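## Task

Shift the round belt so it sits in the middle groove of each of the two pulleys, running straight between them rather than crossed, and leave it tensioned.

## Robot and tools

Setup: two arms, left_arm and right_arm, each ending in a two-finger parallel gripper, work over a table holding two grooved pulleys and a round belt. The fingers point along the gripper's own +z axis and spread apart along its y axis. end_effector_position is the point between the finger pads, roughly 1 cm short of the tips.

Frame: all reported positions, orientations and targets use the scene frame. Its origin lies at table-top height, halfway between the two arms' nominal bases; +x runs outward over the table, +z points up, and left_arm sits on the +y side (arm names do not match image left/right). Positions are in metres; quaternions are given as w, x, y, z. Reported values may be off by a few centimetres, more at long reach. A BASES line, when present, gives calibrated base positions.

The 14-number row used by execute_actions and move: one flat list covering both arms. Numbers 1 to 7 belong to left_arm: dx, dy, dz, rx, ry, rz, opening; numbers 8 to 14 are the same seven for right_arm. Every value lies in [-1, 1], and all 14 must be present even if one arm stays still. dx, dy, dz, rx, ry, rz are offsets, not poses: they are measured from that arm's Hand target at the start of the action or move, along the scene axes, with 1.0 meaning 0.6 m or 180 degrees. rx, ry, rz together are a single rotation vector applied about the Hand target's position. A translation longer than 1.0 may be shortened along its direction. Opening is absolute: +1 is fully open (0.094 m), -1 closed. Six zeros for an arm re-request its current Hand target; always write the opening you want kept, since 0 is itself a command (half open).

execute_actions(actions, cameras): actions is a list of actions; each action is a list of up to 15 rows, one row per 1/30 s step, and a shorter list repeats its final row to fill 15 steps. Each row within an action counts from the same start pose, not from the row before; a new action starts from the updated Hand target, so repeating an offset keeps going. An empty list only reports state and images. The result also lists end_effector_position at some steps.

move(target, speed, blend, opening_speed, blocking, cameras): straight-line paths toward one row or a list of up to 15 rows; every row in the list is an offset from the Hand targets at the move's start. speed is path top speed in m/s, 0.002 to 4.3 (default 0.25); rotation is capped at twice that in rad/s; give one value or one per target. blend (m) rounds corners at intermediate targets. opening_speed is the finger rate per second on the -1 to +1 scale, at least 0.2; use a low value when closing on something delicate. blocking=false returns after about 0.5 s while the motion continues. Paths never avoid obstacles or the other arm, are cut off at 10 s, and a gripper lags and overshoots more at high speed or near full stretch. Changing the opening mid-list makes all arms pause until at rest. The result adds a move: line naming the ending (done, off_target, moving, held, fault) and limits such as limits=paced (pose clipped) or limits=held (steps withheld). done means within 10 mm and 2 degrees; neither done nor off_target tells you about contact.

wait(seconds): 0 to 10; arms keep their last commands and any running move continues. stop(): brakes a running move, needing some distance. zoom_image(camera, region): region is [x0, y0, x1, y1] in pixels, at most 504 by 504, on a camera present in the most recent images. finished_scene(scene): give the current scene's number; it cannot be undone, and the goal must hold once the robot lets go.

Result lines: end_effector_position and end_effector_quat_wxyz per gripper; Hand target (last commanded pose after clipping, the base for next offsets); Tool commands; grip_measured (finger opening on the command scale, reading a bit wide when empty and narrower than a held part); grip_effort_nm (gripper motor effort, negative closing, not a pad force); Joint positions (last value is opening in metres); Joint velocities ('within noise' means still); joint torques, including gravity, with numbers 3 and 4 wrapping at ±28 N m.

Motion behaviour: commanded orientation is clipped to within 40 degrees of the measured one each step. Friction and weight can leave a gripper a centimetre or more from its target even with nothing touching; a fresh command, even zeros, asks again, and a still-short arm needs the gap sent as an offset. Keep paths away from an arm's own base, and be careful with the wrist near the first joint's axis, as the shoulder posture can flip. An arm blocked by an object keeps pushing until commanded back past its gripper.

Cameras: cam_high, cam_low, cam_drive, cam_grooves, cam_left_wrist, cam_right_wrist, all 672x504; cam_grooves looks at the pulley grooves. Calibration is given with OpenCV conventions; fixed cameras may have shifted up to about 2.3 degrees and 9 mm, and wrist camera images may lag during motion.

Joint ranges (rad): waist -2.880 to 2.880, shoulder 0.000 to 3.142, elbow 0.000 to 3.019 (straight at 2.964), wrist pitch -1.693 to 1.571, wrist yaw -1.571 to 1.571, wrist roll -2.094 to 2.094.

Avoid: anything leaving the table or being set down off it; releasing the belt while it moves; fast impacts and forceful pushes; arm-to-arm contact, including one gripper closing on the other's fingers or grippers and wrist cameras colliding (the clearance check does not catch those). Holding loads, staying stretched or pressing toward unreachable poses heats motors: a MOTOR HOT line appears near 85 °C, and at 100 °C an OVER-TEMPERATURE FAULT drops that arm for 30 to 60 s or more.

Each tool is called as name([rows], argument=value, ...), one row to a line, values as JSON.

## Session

execute_actions(actions=[])

Scene clock: 0.00 s.
left_arm: end_effector_position=(+0.6742, +0.4462, +0.3994) grip_measured=+1.000 grip_effort_nm=n/a end_effector_quat_wxyz=(+0.357, -0.097, +0.920, -0.132) | right_arm: end_effector_position=(+0.1938, -0.2533, +0.2424) grip_measured=+1.000 grip_effort_nm=n/a end_effector_quat_wxyz=(+0.426, +0.413, +0.805, +0.010)
Joint positions: left_arm=[0.369 1.726 1.95 -1.109 0.409 -0.007 0.094] | right_arm=[0.862 0.355 0.607 -1.465 0.823 1.598 0.094]
Joint velocities: within noise
Joint torques (N m): no reading
Heat: left arm: hottest elbow 37 °C; right arm: hottest elbow 39 °C.
Hand target: left_arm +0.6791, +0.4480, +0.4029; +0.362, -0.096, +0.918, -0.131 | right_arm +0.1953, -0.2517, +0.2534; +0.429, +0.417, +0.801, +0.022
Tool commands: left_gripper/opening=+1.0 right_gripper/opening=+1.0
camera_calibration:
cam_left_wrist: T_world_to_cam=[[0.096734, -0.94881, 0.30067, 0.238087], [-0.93995, -0.18643, -0.2859, 0.871541], [0.327318, -0.254958, -0.909868, 0.344222], [0, 0, 0, 1]] pos_world=[0.683503, 0.476143, 0.490784]
cam_right_wrist: T_world_to_cam=[[-0.645945, -0.672289, -0.361638, 0.0426848], [-0.57581, 0.740112, -0.347385, 0.420383], [0.501196, -0.016157, -0.865183, 0.198603], [0, 0, 0, 1]] pos_world=[0.170094, -0.279225, 0.333299]

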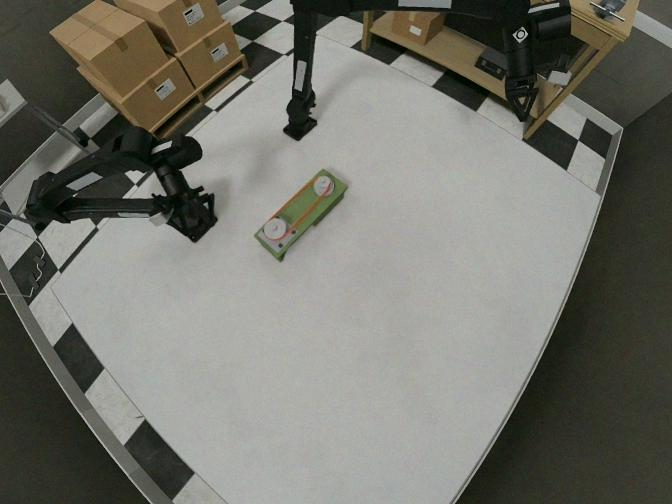

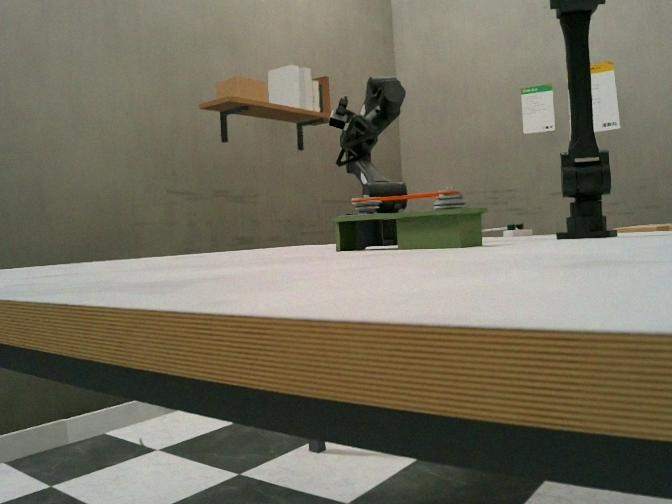

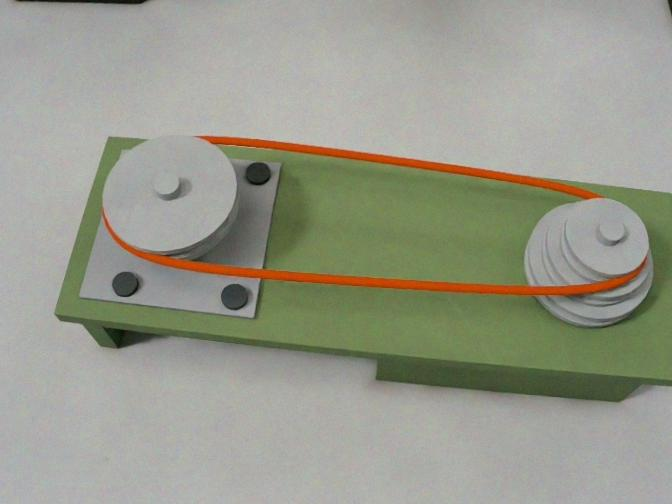

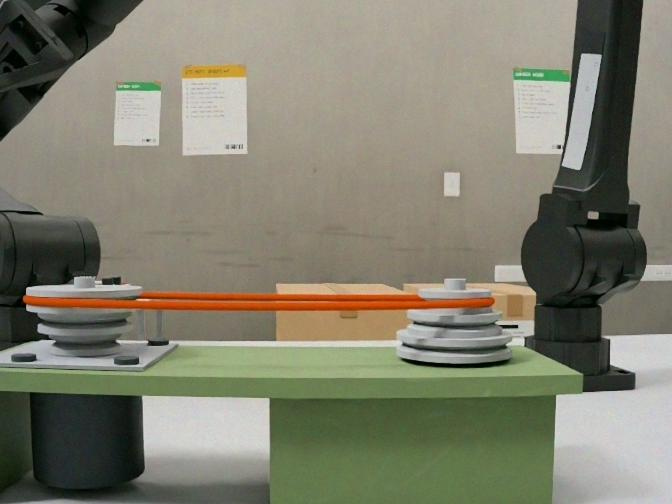

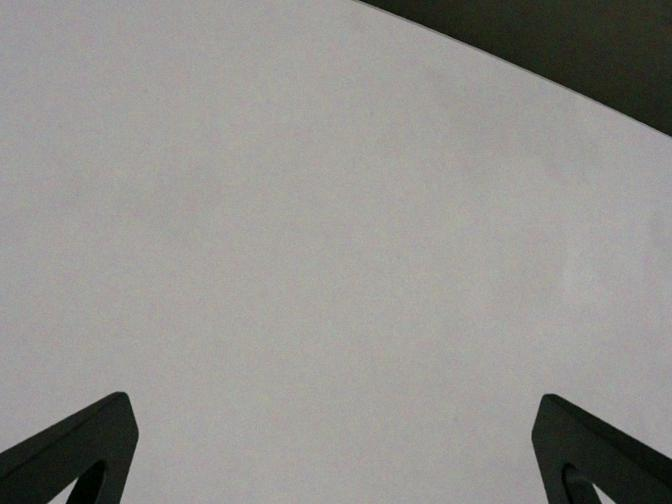

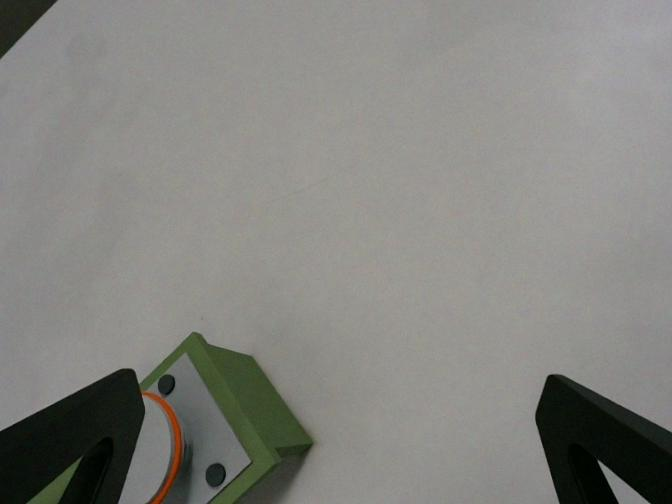

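move(target=[-0.765,-0.48,-0.238,0.1862,0.1869,-0.3255,-0.3,0.176,0.223,-0.05,0.0013,0.2907,0.2516,-0.4], speed=0.35, cameras=["cam_high","cam_drive","cam_grooves","cam_right_wrist"])

Scene clock: 71.87 s.
left_arm: end_effector_position=(+0.2268, +0.1586, +0.2639) grip_measured=-0.298 grip_effort_nm=-0.081 end_effector_quat_wxyz=(+0.009, +0.424, +0.906, -0.002) | right_arm: end_effector_position=(+0.2848, -0.1223, +0.2043) grip_measured=-0.398 grip_effort_nm=-0.100 end_effector_quat_wxyz=(-0.016, +0.058, +0.998, -0.011)
Joint positions: left_arm=[-0.526 0.936 1.025 -1.641 0.001 0.332 0.033] | right_arm=[0.523 1.162 1.017 -1.464 0.003 0.583 0.028]
Joint velocities: within noise
Joint torques (N m): left_arm=[-0.21 -4.6 7.86 -0.1 -0.02 -0.26] | right_arm=[-2.08 -6.71 11.88 -0.53 -0.04 -0.17]
Heat: left arm: hottest elbow 48 °C; right arm: hottest elbow 57 °C.
Hand target: left_arm +0.2200, +0.1600, +0.2601; -0.001, +0.423, +0.906, +0.000 | right_arm +0.3010, -0.1179, +0.2235; +0.001, +0.056, +0.998, +0.000
Off the commanded pose: left_arm 0.008 m, 1 deg | right_arm 0.025 m, 2 deg.
move: off_target (right_arm)
camera_calibration:
cam_right_wrist: T_world_to_cam=[[-0.098258, -0.995039, 0.0155562, -0.0967244], [-0.886171, 0.0945989, 0.453599, 0.208468], [-0.45282, 0.0307843, -0.89107, 0.404914], [0, 0, 0, 1]] pos_world=[0.358587, -0.12843, 0.267751]
Images, in order (width x height): cam_high 672x504, cam_drive 672x504, cam_grooves 672x504, cam_right_wrist 672x504.

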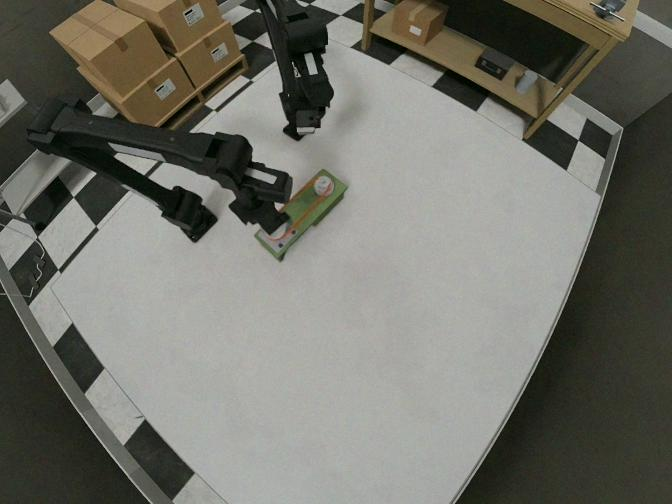

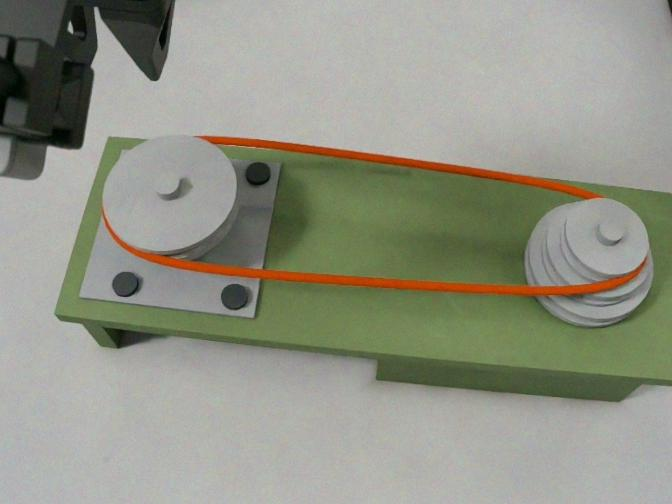

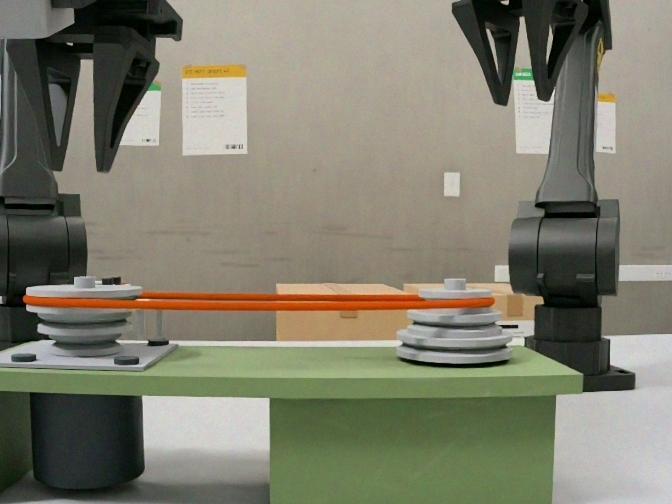

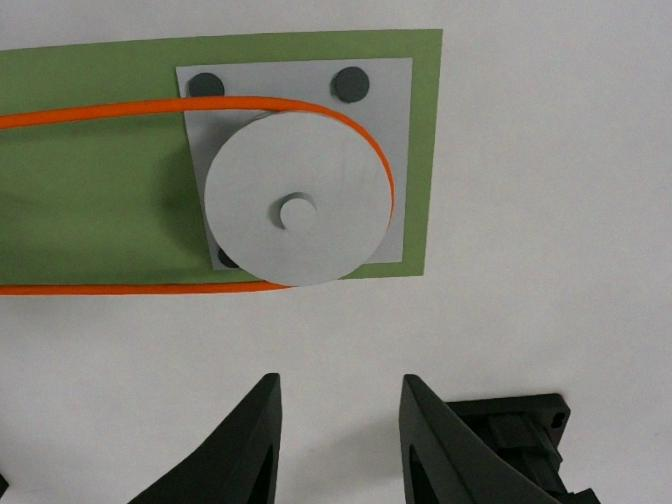

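move(target=[0,0,0,0,0,0,-0.3,0.01,0.008,-0.115,0,0,0,-0.4], speed=0.12, cameras=["cam_drive","cam_grooves","cam_right_wrist"])

Scene clock: 90.60 s.
left_arm: end_effector_position=(+0.2268, +0.1587, +0.2639) grip_measured=-0.298 grip_effort_nm=-0.076 end_effector_quat_wxyz=(+0.009, +0.424, +0.906, -0.002) | right_arm: end_effector_position=(+0.3060, -0.1114, +0.1601) grip_measured=-0.398 grip_effort_nm=-0.095 end_effector_quat_wxyz=(+0.004, +0.058, +0.998, +0.001)
Joint positions: left_arm=[-0.526 0.936 1.025 -1.641 0.001 0.33 0.033] | right_arm=[0.523 1.223 0.948 -1.288 0.002 0.583 0.028]
Joint velocities: within noise
Joint torques (N m): left_arm=[-0.21 -4.31 7.99 -0.27 -0.03 -0.2] | right_arm=[-1.2 -7.59 7.35 0.43 -0.01 -0.12]
Heat: left arm: hottest elbow 47 °C; right arm: hottest elbow 63 °C.
Hand target: left_arm +0.2200, +0.1602, +0.2601; -0.001, +0.423, +0.906, +0.001 | right_arm +0.3069, -0.1131, +0.1544; +0.000, +0.056, +0.998, +0.000
Off the commanded pose: left_arm 0.008 m, 1 deg | right_arm 0.006 m, 0 deg.
move: done
camera_calibration:
cam_right_wrist: T_world_to_cam=[[-0.0976443, -0.995177, -0.00939032, -0.079369], [-0.903784, 0.0847186, 0.41952, 0.255894], [-0.416701, 0.0494506, -0.907698, 0.368499], [0, 0, 0, 1]] pos_world=[0.377077, -0.118888, 0.226388]
Images, in order (width x height): cam_drive 672x504, cam_grooves 672x504, cam_right_wrist 672x504.

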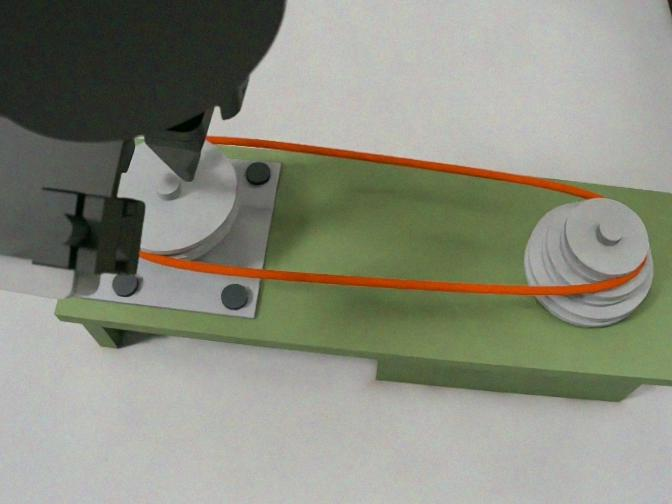

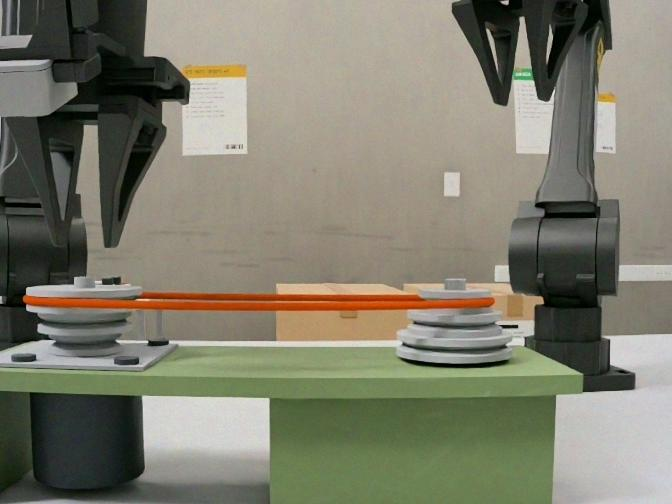

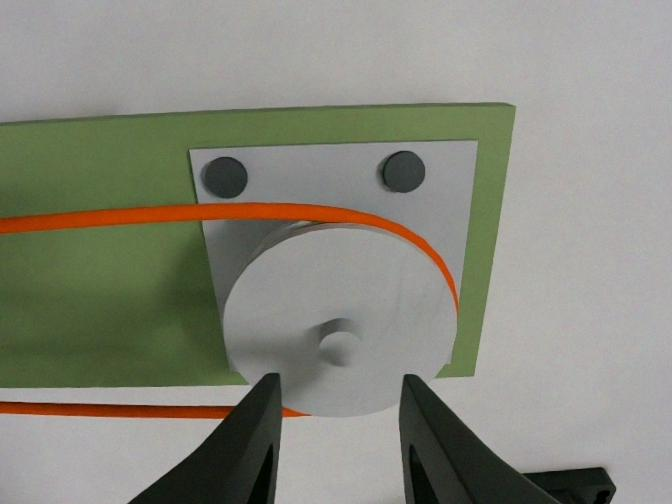

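move([
  [0,0,0,0,0,0,-0.3,-0.012,0.003,-0.02,0,0,0,-0.4],
  [0,0,0,0,0,0,-0.3,-0.012,0.003,-0.037,0,0,0,-0.4],
], speed=0.06, cameras=["cam_drive","cam_grooves","cam_right_wrist"])

Scene clock: 98.80 s.
left_arm: end_effector_position=(+0.2267, +0.1586, +0.2639) grip_measured=-0.298 grip_effort_nm=-0.081 end_effector_quat_wxyz=(+0.009, +0.424, +0.906, -0.002) | right_arm: end_effector_position=(+0.3021, -0.1133, +0.1403) grip_measured=-0.398 grip_effort_nm=-0.095 end_effector_quat_wxyz=(+0.007, +0.058, +0.998, +0.003)
Joint positions: left_arm=[-0.527 0.936 1.025 -1.641 0.001 0.33 0.033] | right_arm=[0.523 1.223 0.894 -1.226 0.002 0.583 0.028]
Joint velocities: within noise
Joint torques (N m): left_arm=[-0.67 -4.54 7.8 -0.18 -0.02 -0.23] | right_arm=[-0.97 -7.06 6.89 0.54 -0.03 0]
Heat: left arm: hottest elbow 47 °C; right arm: hottest elbow 58 °C.
Hand target: left_arm +0.2200, +0.1601, +0.2601; -0.001, +0.423, +0.906, +0.001 | right_arm +0.2997, -0.1113, +0.1323; +0.001, +0.056, +0.998, +0.000
Off the commanded pose: left_arm 0.008 m, 1 deg | right_arm 0.009 m, 1 deg.
move: done
camera_calibration:
cam_right_wrist: T_world_to_cam=[[-0.0976039, -0.995132, -0.0136131, -0.0811999], [-0.90641, 0.0832369, 0.414117, 0.262357], [-0.410968, 0.0527586, -0.910122, 0.347915], [0, 0, 0, 1]] pos_world=[0.372859, -0.120998, 0.206893]
Images, in order (width x height): cam_drive 672x504, cam_grooves 672x504, cam_right_wrist 672x504.

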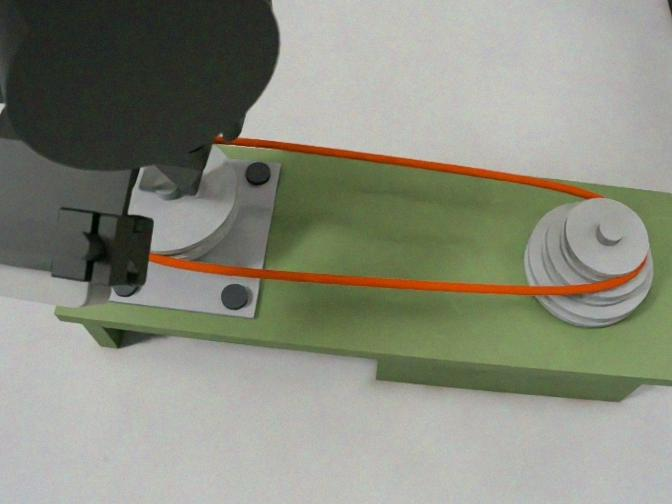

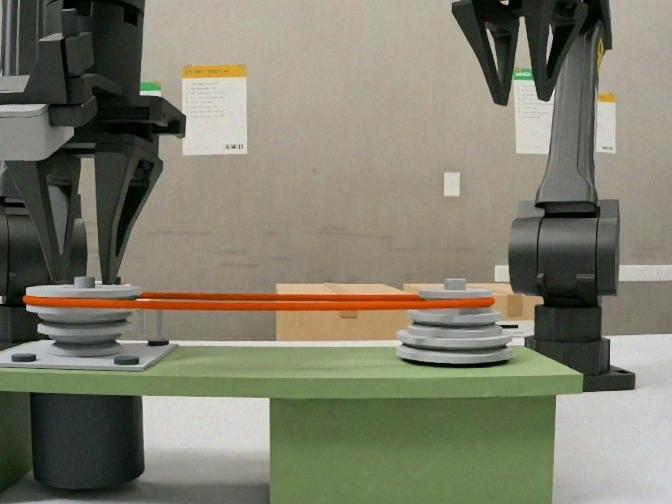

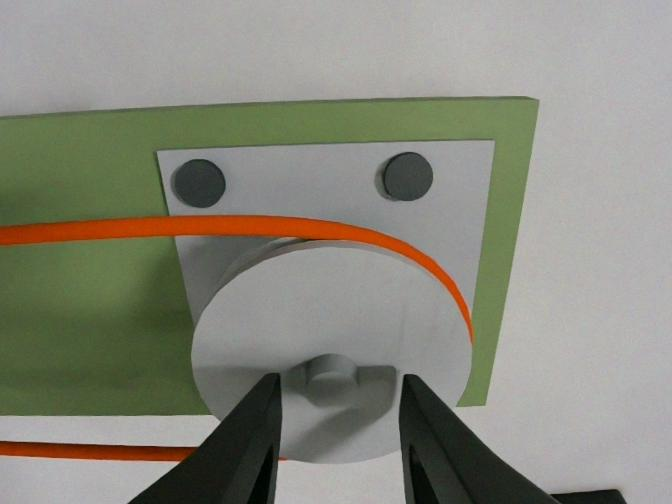

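move([
  [0,0,0,0,0,0,-0.3,0,0,-0.005,0,0,0,-0.4],
  [0,0,0,0,0,0,-0.3,0,0,-0.005,0,0,0,-1],
], speed=0.06, opening_speed=0.8, cameras=["cam_grooves"])

move(target=[0,0,0,0,0,0,-0.3,0.007,0.058,0.003,0,0,0,-1], speed=0.03, cameras=["cam_drive","cam_grooves"])

Scene clock: 109.47 s.
left_arm: end_effector_position=(+0.2267, +0.1586, +0.2639) grip_measured=-0.298 grip_effort_nm=-0.085 end_effector_quat_wxyz=(+0.009, +0.424, +0.906, -0.002) | right_arm: end_effector_position=(+0.3023, -0.1117, +0.1370) grip_measured=-0.805 grip_effort_nm=-1.013 end_effector_quat_wxyz=(+0.007, +0.057, +0.998, +0.006)
Joint positions: left_arm=[-0.527 0.936 1.025 -1.641 0.001 0.33 0.033] | right_arm=[0.524 1.227 0.888 -1.214 -0.004 0.583 0.009]
Joint velocities: within noise
Joint torques (N m): left_arm=[-0.56 -4.6 7.97 -0.08 0 -0.26] | right_arm=[-0.62 -6.77 6.95 0.27 0.17 -0.01]
Heat: left arm: hottest elbow 47 °C; right arm: hottest elbow 56 °C.
Hand target: left_arm +0.2200, +0.1601, +0.2601; -0.001, +0.423, +0.906, +0.001 | right_arm +0.2997, -0.1114, +0.1293; +0.000, +0.056, +0.998, +0.000
Off the commanded pose: left_arm 0.008 m, 1 deg | right_arm 0.008 m, 1 deg.
move: done
Images, in order (width x height): cam_grooves 672x504.

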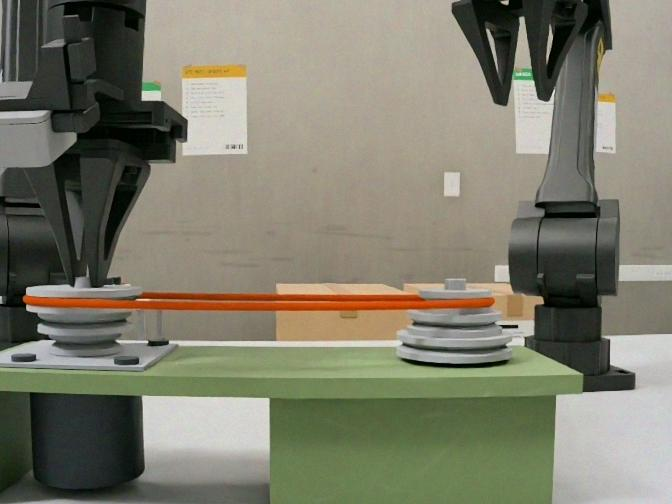

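Scene clock: 111.20 s.
left_arm: end_effector_position=(+0.2267, +0.1586, +0.2639) grip_measured=-0.298 grip_effort_nm=-0.081 end_effector_quat_wxyz=(+0.009, +0.424, +0.906, -0.002) | right_arm: end_effector_position=(+0.3006, -0.0955, +0.1356) grip_measured=-0.805 grip_effort_nm=-1.013 end_effector_quat_wxyz=(+0.009, +0.067, +0.998, -0.005)
Joint positions: left_arm=[-0.527 0.936 1.025 -1.641 0.001 0.33 0.033] | right_arm=[0.582 1.251 0.904 -1.214 0.018 0.659 0.009]
Joint velocities: within noise
Joint torques (N m): left_arm=[-0.21 -4.66 8.09 -0.23 0.01 -0.21] | right_arm=[1.96 -4.48 9.42 0.5 -0.58 0.1]
Heat: left arm: hottest elbow 47 °C; right arm: hottest elbow 56 °C.
Hand target: left_arm +0.2200, +0.1601, +0.2601; -0.001, +0.423, +0.906, +0.001 | right_arm +0.3038, -0.0766, +0.1309; +0.000, +0.056, +0.998, +0.000
Off the commanded pose: left_arm 0.008 m, 1 deg | right_arm 0.020 m, 2 deg.
move: off_target (right_arm)
Images, in order (width x height): cam_drive 672x504, cam_grooves 672x504.

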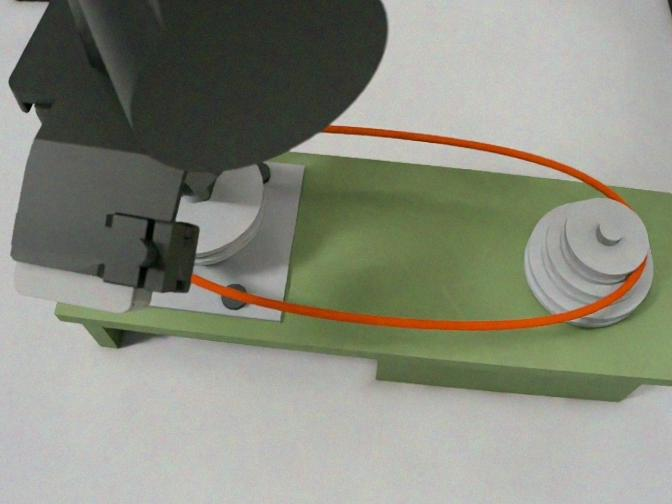

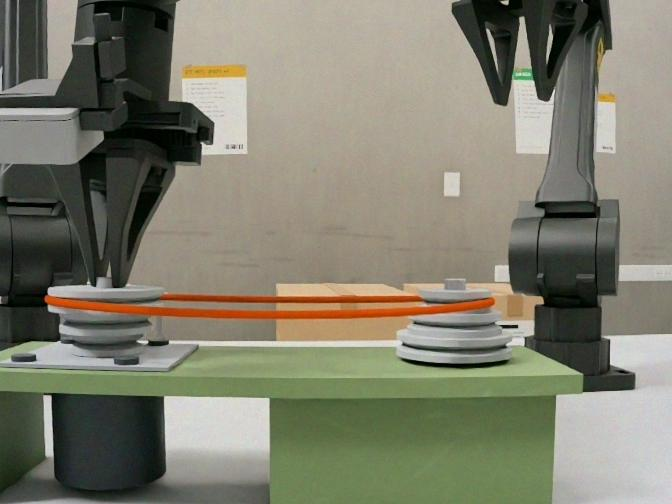

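move(target=[0,0,0,0,0,0,-0.3,0.002,0.02,0,0,0,0,-1], speed=0.03, cameras=["cam_drive","cam_grooves"])

Scene clock: 117.70 s.
left_arm: end_effector_position=(+0.2267, +0.1586, +0.2639) grip_measured=-0.298 grip_effort_nm=-0.081 end_effector_quat_wxyz=(+0.009, +0.424, +0.906, -0.002) | right_arm: end_effector_position=(+0.3009, -0.0914, +0.1359) grip_measured=-0.805 grip_effort_nm=-1.018 end_effector_quat_wxyz=(+0.007, +0.073, +0.997, -0.011)
Joint positions: left_arm=[-0.527 0.936 1.025 -1.641 0.001 0.33 0.033] | right_arm=[0.596 1.264 0.916 -1.223 0.026 0.687 0.009]
Joint velocities: within noise
Joint torques (N m): left_arm=[-0.91 -4.37 7.73 -0.03 -0.04 -0.26] | right_arm=[3.14 -5.25 9.84 0.7 -0.83 0.09]
Heat: left arm: hottest elbow 46 °C; right arm: hottest elbow 55 °C.
Hand target: left_arm +0.2200, +0.1601, +0.2601; -0.001, +0.423, +0.906, +0.001 | right_arm +0.3051, -0.0645, +0.1311; +0.001, +0.056, +0.998, +0.000
Off the commanded pose: left_arm 0.008 m, 1 deg | right_arm 0.028 m, 2 deg.
move: off_target (right_arm)
Images, in order (width x height): cam_drive 672x504, cam_grooves 672x504.

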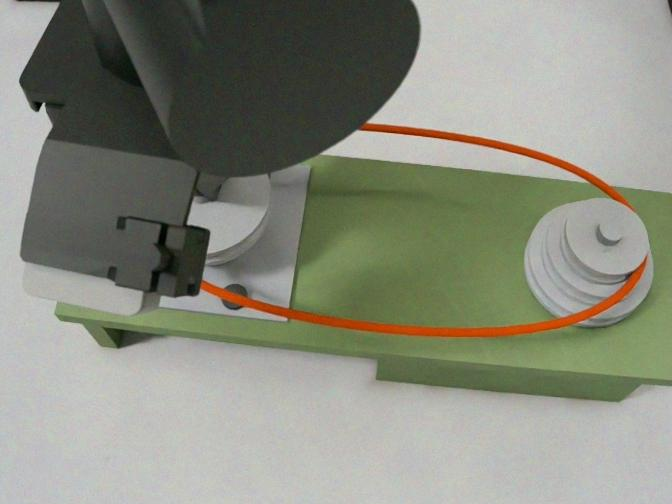

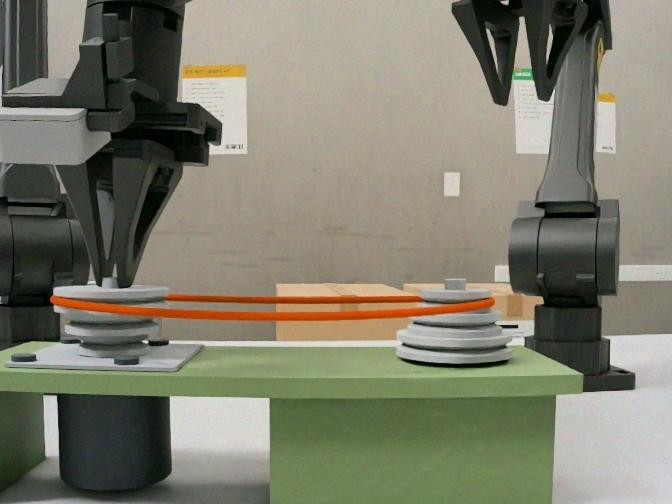

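move(target=[0,0,0,0,0,0,-0.3,0.002,0.02,0,0,0,0,-1], speed=0.03, cameras=["cam_drive","cam_grooves"])

Scene clock: 128.87 s.
left_arm: end_effector_position=(+0.2267, +0.1586, +0.2639) grip_measured=-0.298 grip_effort_nm=-0.081 end_effector_quat_wxyz=(+0.009, +0.424, +0.906, -0.002) | right_arm: end_effector_position=(+0.3008, -0.0904, +0.1359) grip_measured=-0.805 grip_effort_nm=-1.023 end_effector_quat_wxyz=(+0.005, +0.081, +0.996, -0.021)
Joint positions: left_arm=[-0.527 0.936 1.025 -1.641 0.001 0.33 0.033] | right_arm=[0.606 1.276 0.925 -1.237 0.04 0.713 0.009]
Joint velocities: within noise
Joint torques (N m): left_arm=[-0.26 -4.48 7.82 -0.35 -0.01 -0.24] | right_arm=[4.07 -4.78 10.3 1.28 -1.33 0.01]
Heat: left arm: hottest elbow 46 °C; right arm: hottest elbow 55 °C.
Hand target: left_arm +0.2200, +0.1601, +0.2601; -0.001, +0.423, +0.906, +0.001 | right_arm +0.3063, -0.0525, +0.1311; +0.001, +0.056, +0.998, +0.000
Off the commanded pose: left_arm 0.008 m, 1 deg | right_arm 0.039 m, 4 deg.
move: off_target (right_arm)
Images, in order (width x height): cam_drive 672x504, cam_grooves 672x504.

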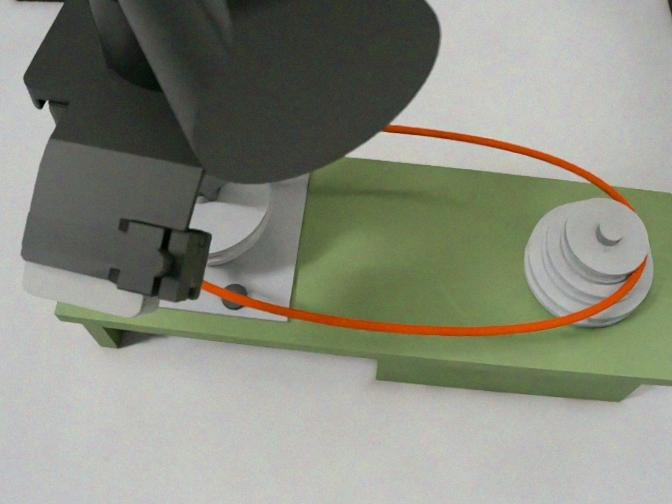

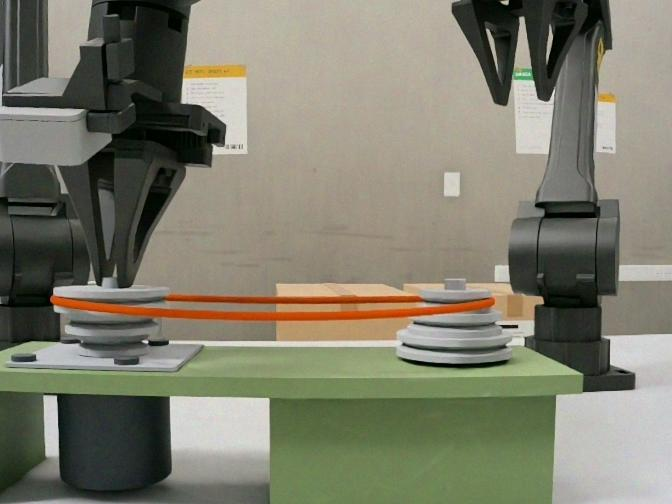

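move(target=[0,0,0,0,0,0,-0.3,-0.004,-0.062,0.004,0,0,0,-1], speed=0.05, cameras=[])

move(target=[0,0,0,0,0,0,-0.3,0,0,0,0,0,0,-0.4], speed=0.05, opening_speed=0.6, cameras=["cam_right_wrist"])

Scene clock: 173.67 s.
left_arm: end_effector_position=(+0.2267, +0.1586, +0.2639) grip_measured=-0.298 grip_effort_nm=-0.085 end_effector_quat_wxyz=(+0.009, +0.424, +0.906, -0.002) | right_arm: end_effector_position=(+0.3018, -0.0922, +0.1371) grip_measured=-0.805 grip_effort_nm=-1.018 end_effector_quat_wxyz=(-0.002, +0.063, +0.998, -0.008)
Joint positions: left_arm=[-0.527 0.936 1.025 -1.641 0.001 0.33 0.033] | right_arm=[0.585 1.272 0.926 -1.237 0.012 0.657 0.009]
Joint velocities: within noise
Joint torques (N m): left_arm=[0.44 -4.48 7.99 -0.28 0.04 -0.26] | right_arm=[-1.9 -8.7 7.02 1.01 -0.31 -0.14]
Heat: left arm: hottest elbow 45 °C; right arm: hottest elbow 54 °C.
Hand target: left_arm +0.2200, +0.1601, +0.2601; -0.001, +0.423, +0.906, +0.001 | right_arm +0.3040, -0.0897, +0.1334; +0.001, +0.056, +0.998, +0.000
Off the commanded pose: left_arm 0.008 m, 1 deg | right_arm 0.005 m, 1 deg.
move: done
No camera images: "cameras" was empty.

Scene clock: 175.03 s.
left_arm: end_effector_position=(+0.2267, +0.1586, +0.2639) grip_measured=-0.298 grip_effort_nm=-0.081 end_effector_quat_wxyz=(+0.009, +0.424, +0.906, -0.002) | right_arm: end_effector_position=(+0.3032, -0.0899, +0.1371) grip_measured=-0.403 grip_effort_nm=0.129 end_effector_quat_wxyz=(+0.000, +0.062, +0.998, -0.003)
Joint positions: left_arm=[-0.527 0.936 1.025 -1.641 0.001 0.33 0.033] | right_arm=[0.585 1.272 0.926 -1.228 0.005 0.655 0.028]
Joint velocities: within noise
Joint torques (N m): left_arm=[-0.15 -3.72 7.88 -0.25 -0.03 -0.23] | right_arm=[-1.55 -8.18 7.02 0.59 -0.09 -0.16]
Heat: left arm: hottest elbow 45 °C; right arm: hottest elbow 54 °C.
Hand target: left_arm +0.2200, +0.1601, +0.2601; -0.001, +0.423, +0.906, +0.001 | right_arm +0.3039, -0.0896, +0.1335; +0.000, +0.056, +0.998, +0.000
Off the commanded pose: left_arm 0.008 m, 1 deg | right_arm 0.004 m, 1 deg.
move: done
camera_calibration:
cam_right_wrist: T_world_to_cam=[[-0.107218, -0.994233, -0.00214853, -0.0564014], [-0.899754, 0.0961091, 0.425683, 0.26023], [-0.423022, 0.0475738, -0.90487, 0.346769], [0, 0, 0, 1]] pos_world=[0.374786, -0.0975838, 0.202884]
Images, in order (width x height): cam_right_wrist 672x504.

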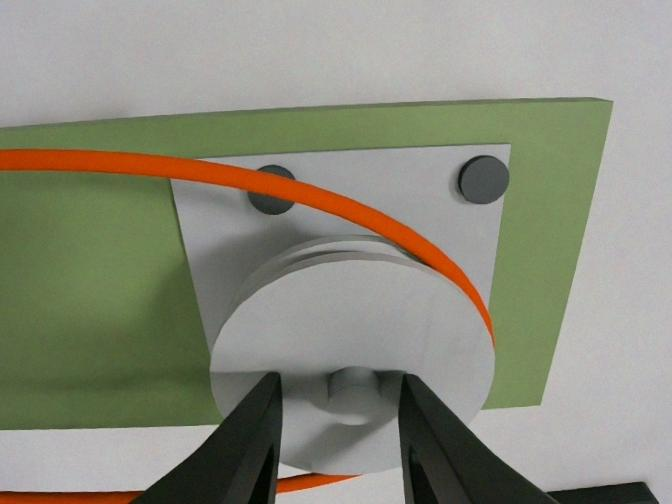

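move([
  [0,0,0,0,0,0,-0.3,0,0,0.12,0,0,0,-0.3],
  [0,0,0,0,0,0,-0.3,0.09,0.048,0.09,0,0,0.5,-0.3],
], speed=[0.12,0.25], cameras=["cam_drive","cam_grooves","cam_right_wrist"])

Scene clock: 204.63 s.
left_arm: end_effector_position=(+0.2267, +0.1586, +0.2639) grip_measured=-0.298 grip_effort_nm=-0.081 end_effector_quat_wxyz=(+0.009, +0.424, +0.906, -0.002) | right_arm: end_effector_position=(+0.3367, -0.0698, +0.1726) grip_measured=-0.302 grip_effort_nm=0.110 end_effector_quat_wxyz=(+0.024, +0.664, -0.748, -0.004)
Joint positions: left_arm=[-0.527 0.936 1.025 -1.641 0.001 0.33 0.033] | right_arm=[0.585 1.377 1.12 -1.363 0.002 -0.921 0.033]
Joint velocities: within noise
Joint torques (N m): left_arm=[-0.09 -4.37 7.88 -0.36 0.02 -0.26] | right_arm=[-2.37 -9.41 11.84 0.02 -0.14 -0.24]
Heat: left arm: hottest elbow 45 °C; right arm: hottest elbow 53 °C.
Hand target: left_arm +0.2200, +0.1601, +0.2601; -0.001, +0.423, +0.906, +0.001 | right_arm +0.3579, -0.0609, +0.1874; +0.000, -0.666, +0.746, +0.001
Off the commanded pose: left_arm 0.008 m, 1 deg | right_arm 0.027 m, 3 deg.
move: off_target (right_arm)
camera_calibration:
cam_right_wrist: T_world_to_cam=[[0.993707, -0.102402, -0.0453929, -0.333737], [-0.0708706, -0.888604, 0.453167, -0.079226], [-0.0867416, -0.447098, -0.890269, 0.241874], [0, 0, 0, 1]] pos_world=[0.347002, 0.00356554, 0.236086]
Images, in order (width x height): cam_drive 672x504, cam_grooves 672x504, cam_right_wrist 672x504.

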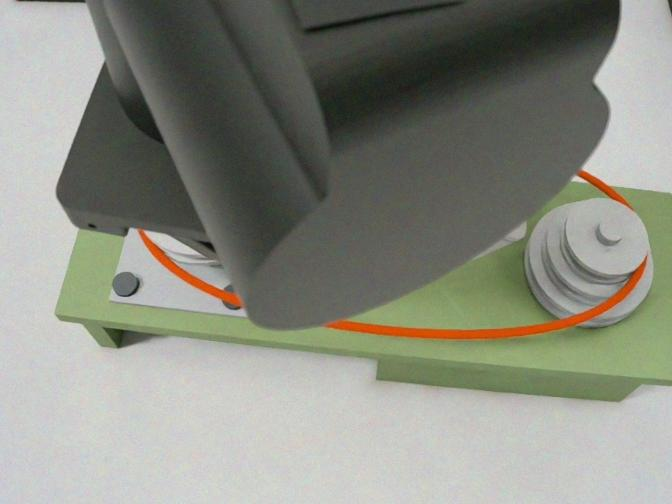

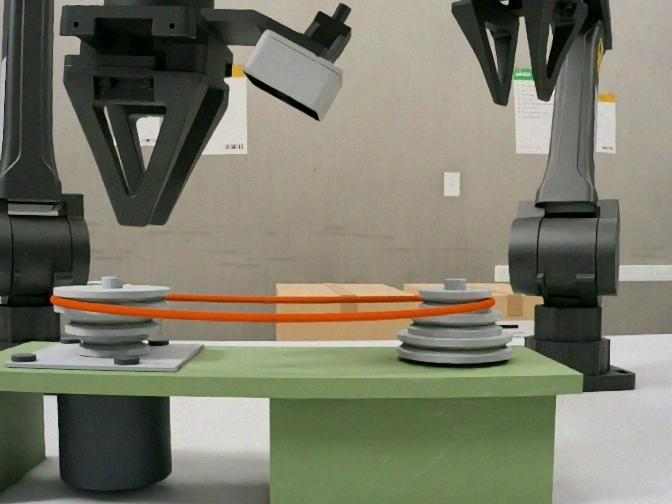

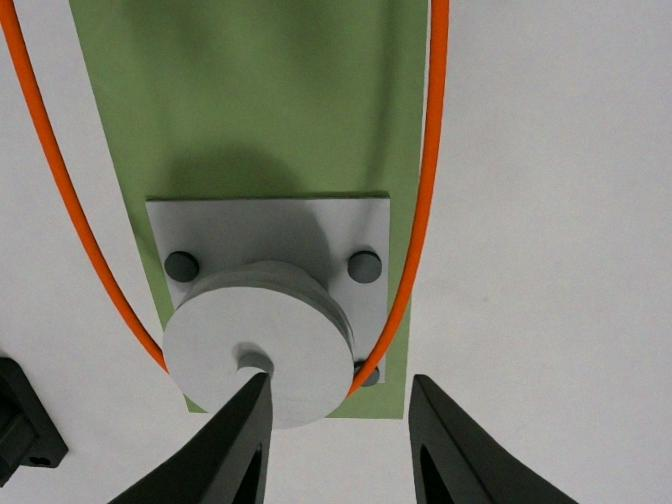

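move(target=[0,0,0,0,0,0,-0.3,0.01,0.002,-0.045,0,0,0,-0.3], speed=0.1, cameras=["cam_grooves","cam_right_wrist"])

Scene clock: 214.30 s.
left_arm: end_effector_position=(+0.2267, +0.1586, +0.2639) grip_measured=-0.298 grip_effort_nm=-0.081 end_effector_quat_wxyz=(+0.009, +0.424, +0.906, -0.002) | right_arm: end_effector_position=(+0.3532, -0.0611, +0.1583) grip_measured=-0.302 grip_effort_nm=0.115 end_effector_quat_wxyz=(+0.008, +0.665, -0.747, -0.001)
Joint positions: left_arm=[-0.527 0.936 1.025 -1.641 0.001 0.33 0.033] | right_arm=[0.583 1.415 1.12 -1.292 0.002 -0.927 0.033]
Joint velocities: within noise
Joint torques (N m): left_arm=[-0.38 -4.66 8.02 -0.25 -0.01 -0.26] | right_arm=[-2.37 -9.52 8.83 0.49 -0.06 -0.15]
Heat: left arm: hottest elbow 45 °C; right arm: hottest elbow 56 °C.
Hand target: left_arm +0.2200, +0.1601, +0.2601; -0.001, +0.423, +0.906, +0.001 | right_arm +0.3639, -0.0598, +0.1604; +0.000, -0.666, +0.746, +0.000
Off the commanded pose: left_arm 0.008 m, 1 deg | right_arm 0.011 m, 1 deg.
move: off_target (right_arm)
camera_calibration:
cam_right_wrist: T_world_to_cam=[[0.994941, -0.0984774, -0.0198843, -0.354049], [-0.0799916, -0.896261, 0.436254, -0.0584212], [-0.0607827, -0.432456, -0.899604, 0.227656], [0, 0, 0, 1]] pos_world=[0.361423, 0.0112246, 0.223247]
Images, in order (width x height): cam_grooves 672x504, cam_right_wrist 672x504.

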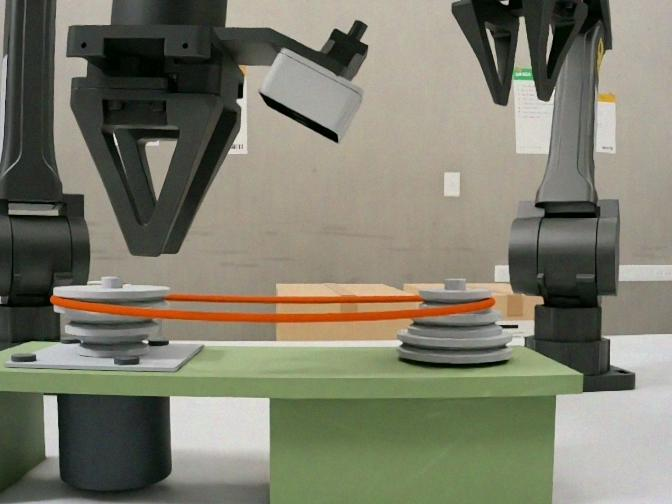

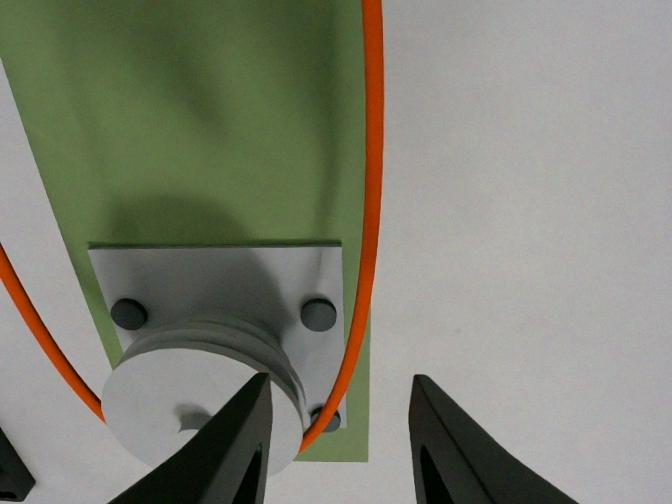

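move(target=[0,0,0,0,0,0,-0.3,0.0,0.0,-0.066,0,0,0,-0.3], speed=0.1, cameras=["cam_grooves","cam_right_wrist"])

Scene clock: 223.37 s.
left_arm: end_effector_position=(+0.2267, +0.1586, +0.2639) grip_measured=-0.298 grip_effort_nm=-0.081 end_effector_quat_wxyz=(+0.009, +0.424, +0.906, -0.002) | right_arm: end_effector_position=(+0.3623, -0.0557, +0.1280) grip_measured=-0.302 grip_effort_nm=0.115 end_effector_quat_wxyz=(-0.004, +0.665, -0.747, +0.001)
Joint positions: left_arm=[-0.527 0.936 1.025 -1.641 0.001 0.33 0.033] | right_arm=[0.583 1.453 1.076 -1.184 0.001 -0.928 0.033]
Joint velocities: within noise
Joint torques (N m): left_arm=[-0.67 -4.54 7.97 -0.1 -0.05 -0.23] | right_arm=[-2.2 -10.05 6.76 0.34 -0.08 -0.15]
Heat: left arm: hottest elbow 45 °C; right arm: hottest elbow 56 °C.
Hand target: left_arm +0.2200, +0.1601, +0.2601; -0.001, +0.423, +0.906, +0.001 | right_arm +0.3640, -0.0597, +0.1209; +0.000, -0.666, +0.746, +0.000
Off the commanded pose: left_arm 0.008 m, 1 deg | right_arm 0.008 m, 1 deg.
move: done
camera_calibration:
cam_right_wrist: T_world_to_cam=[[0.995224, -0.0976128, 0.000681856, -0.365899], [-0.08876, -0.902013, 0.422487, -0.0350501], [-0.0406251, -0.42053, -0.906369, 0.19742], [0, 0, 0, 1]] pos_world=[0.369061, 0.0156888, 0.193993]
Images, in order (width x height): cam_grooves 672x504, cam_right_wrist 672x504.

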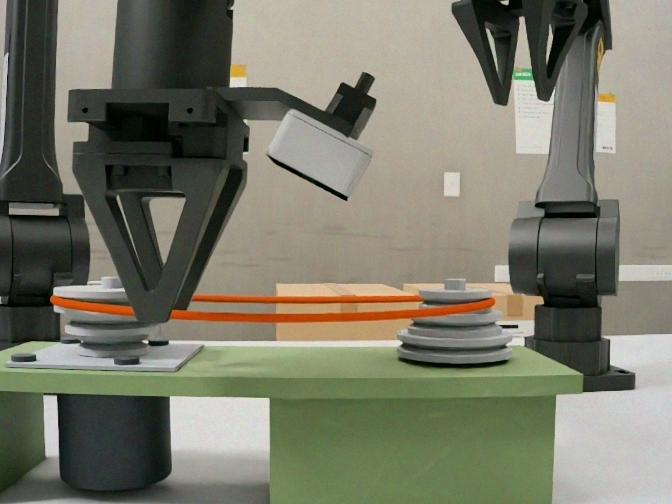

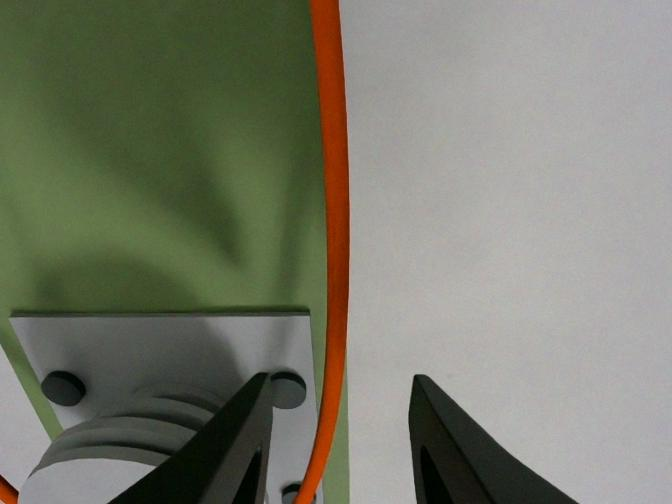

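move([
  [0,0,0,0,0,0,-0.3,-0.005,0,-0.008,0,0,0,-0.3],
  [0,0,0,0,0,0,-0.3,-0.005,0,-0.008,0,0,0,-1],
], speed=0.06, opening_speed=0.8, cameras=["cam_grooves","cam_right_wrist","cam_drive"])

Scene clock: 232.83 s.
left_arm: end_effector_position=(+0.2267, +0.1586, +0.2639) grip_measured=-0.298 grip_effort_nm=-0.076 end_effector_quat_wxyz=(+0.009, +0.424, +0.906, -0.002) | right_arm: end_effector_position=(+0.3610, -0.0564, +0.1235) grip_measured=-0.946 grip_effort_nm=-0.935 end_effector_quat_wxyz=(-0.005, +0.665, -0.747, +0.001)
Joint positions: left_arm=[-0.527 0.936 1.025 -1.641 0.001 0.33 0.033] | right_arm=[0.583 1.453 1.063 -1.17 0.001 -0.928 0.003]
Joint velocities: within noise
Joint torques (N m): left_arm=[-0.73 -4.37 7.91 -0.21 0.01 -0.26] | right_arm=[-1.38 -10.34 6.76 0.44 -0.07 -0.12]
Heat: left arm: hottest elbow 45 °C; right arm: hottest elbow 54 °C.
Hand target: left_arm +0.2200, +0.1601, +0.2601; -0.001, +0.423, +0.906, +0.001 | right_arm +0.3610, -0.0597, +0.1161; +0.000, -0.666, +0.746, +0.000
Off the commanded pose: left_arm 0.008 m, 1 deg | right_arm 0.008 m, 1 deg.
move: done
camera_calibration:
cam_right_wrist: T_world_to_cam=[[0.99523, -0.097546, 0.00164271, -0.364853], [-0.0891512, -0.902484, 0.421396, -0.0335844], [-0.039623, -0.419532, -0.906875, 0.192798], [0, 0, 0, 1]] pos_world=[0.367757, 0.0149858, 0.189596]
Images, in order (width x height): cam_drive 672x504, cam_grooves 672x504, cam_right_wrist 672x504.

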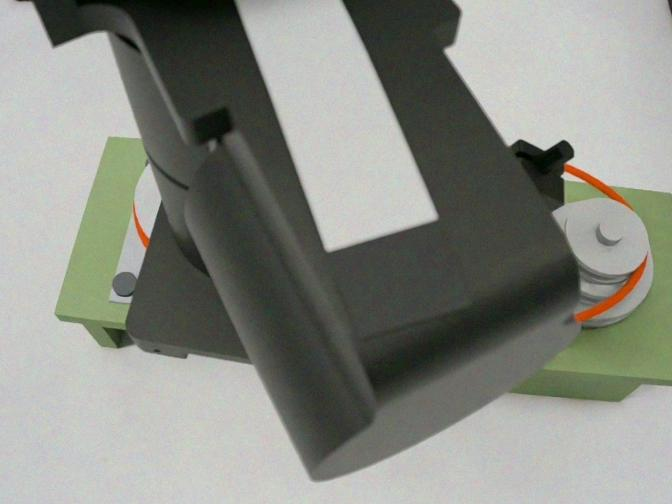

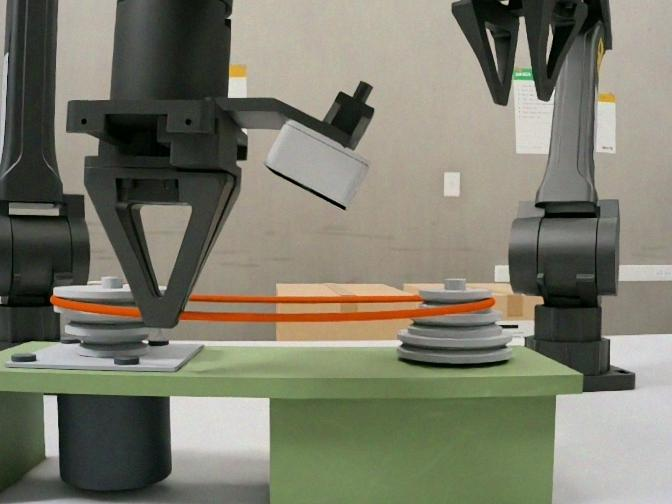

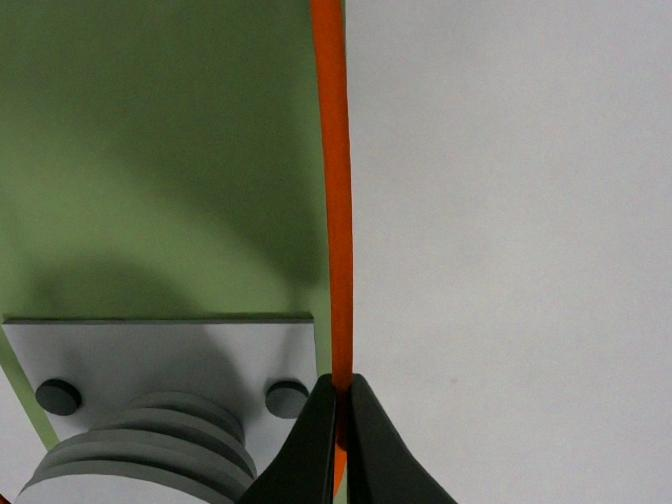

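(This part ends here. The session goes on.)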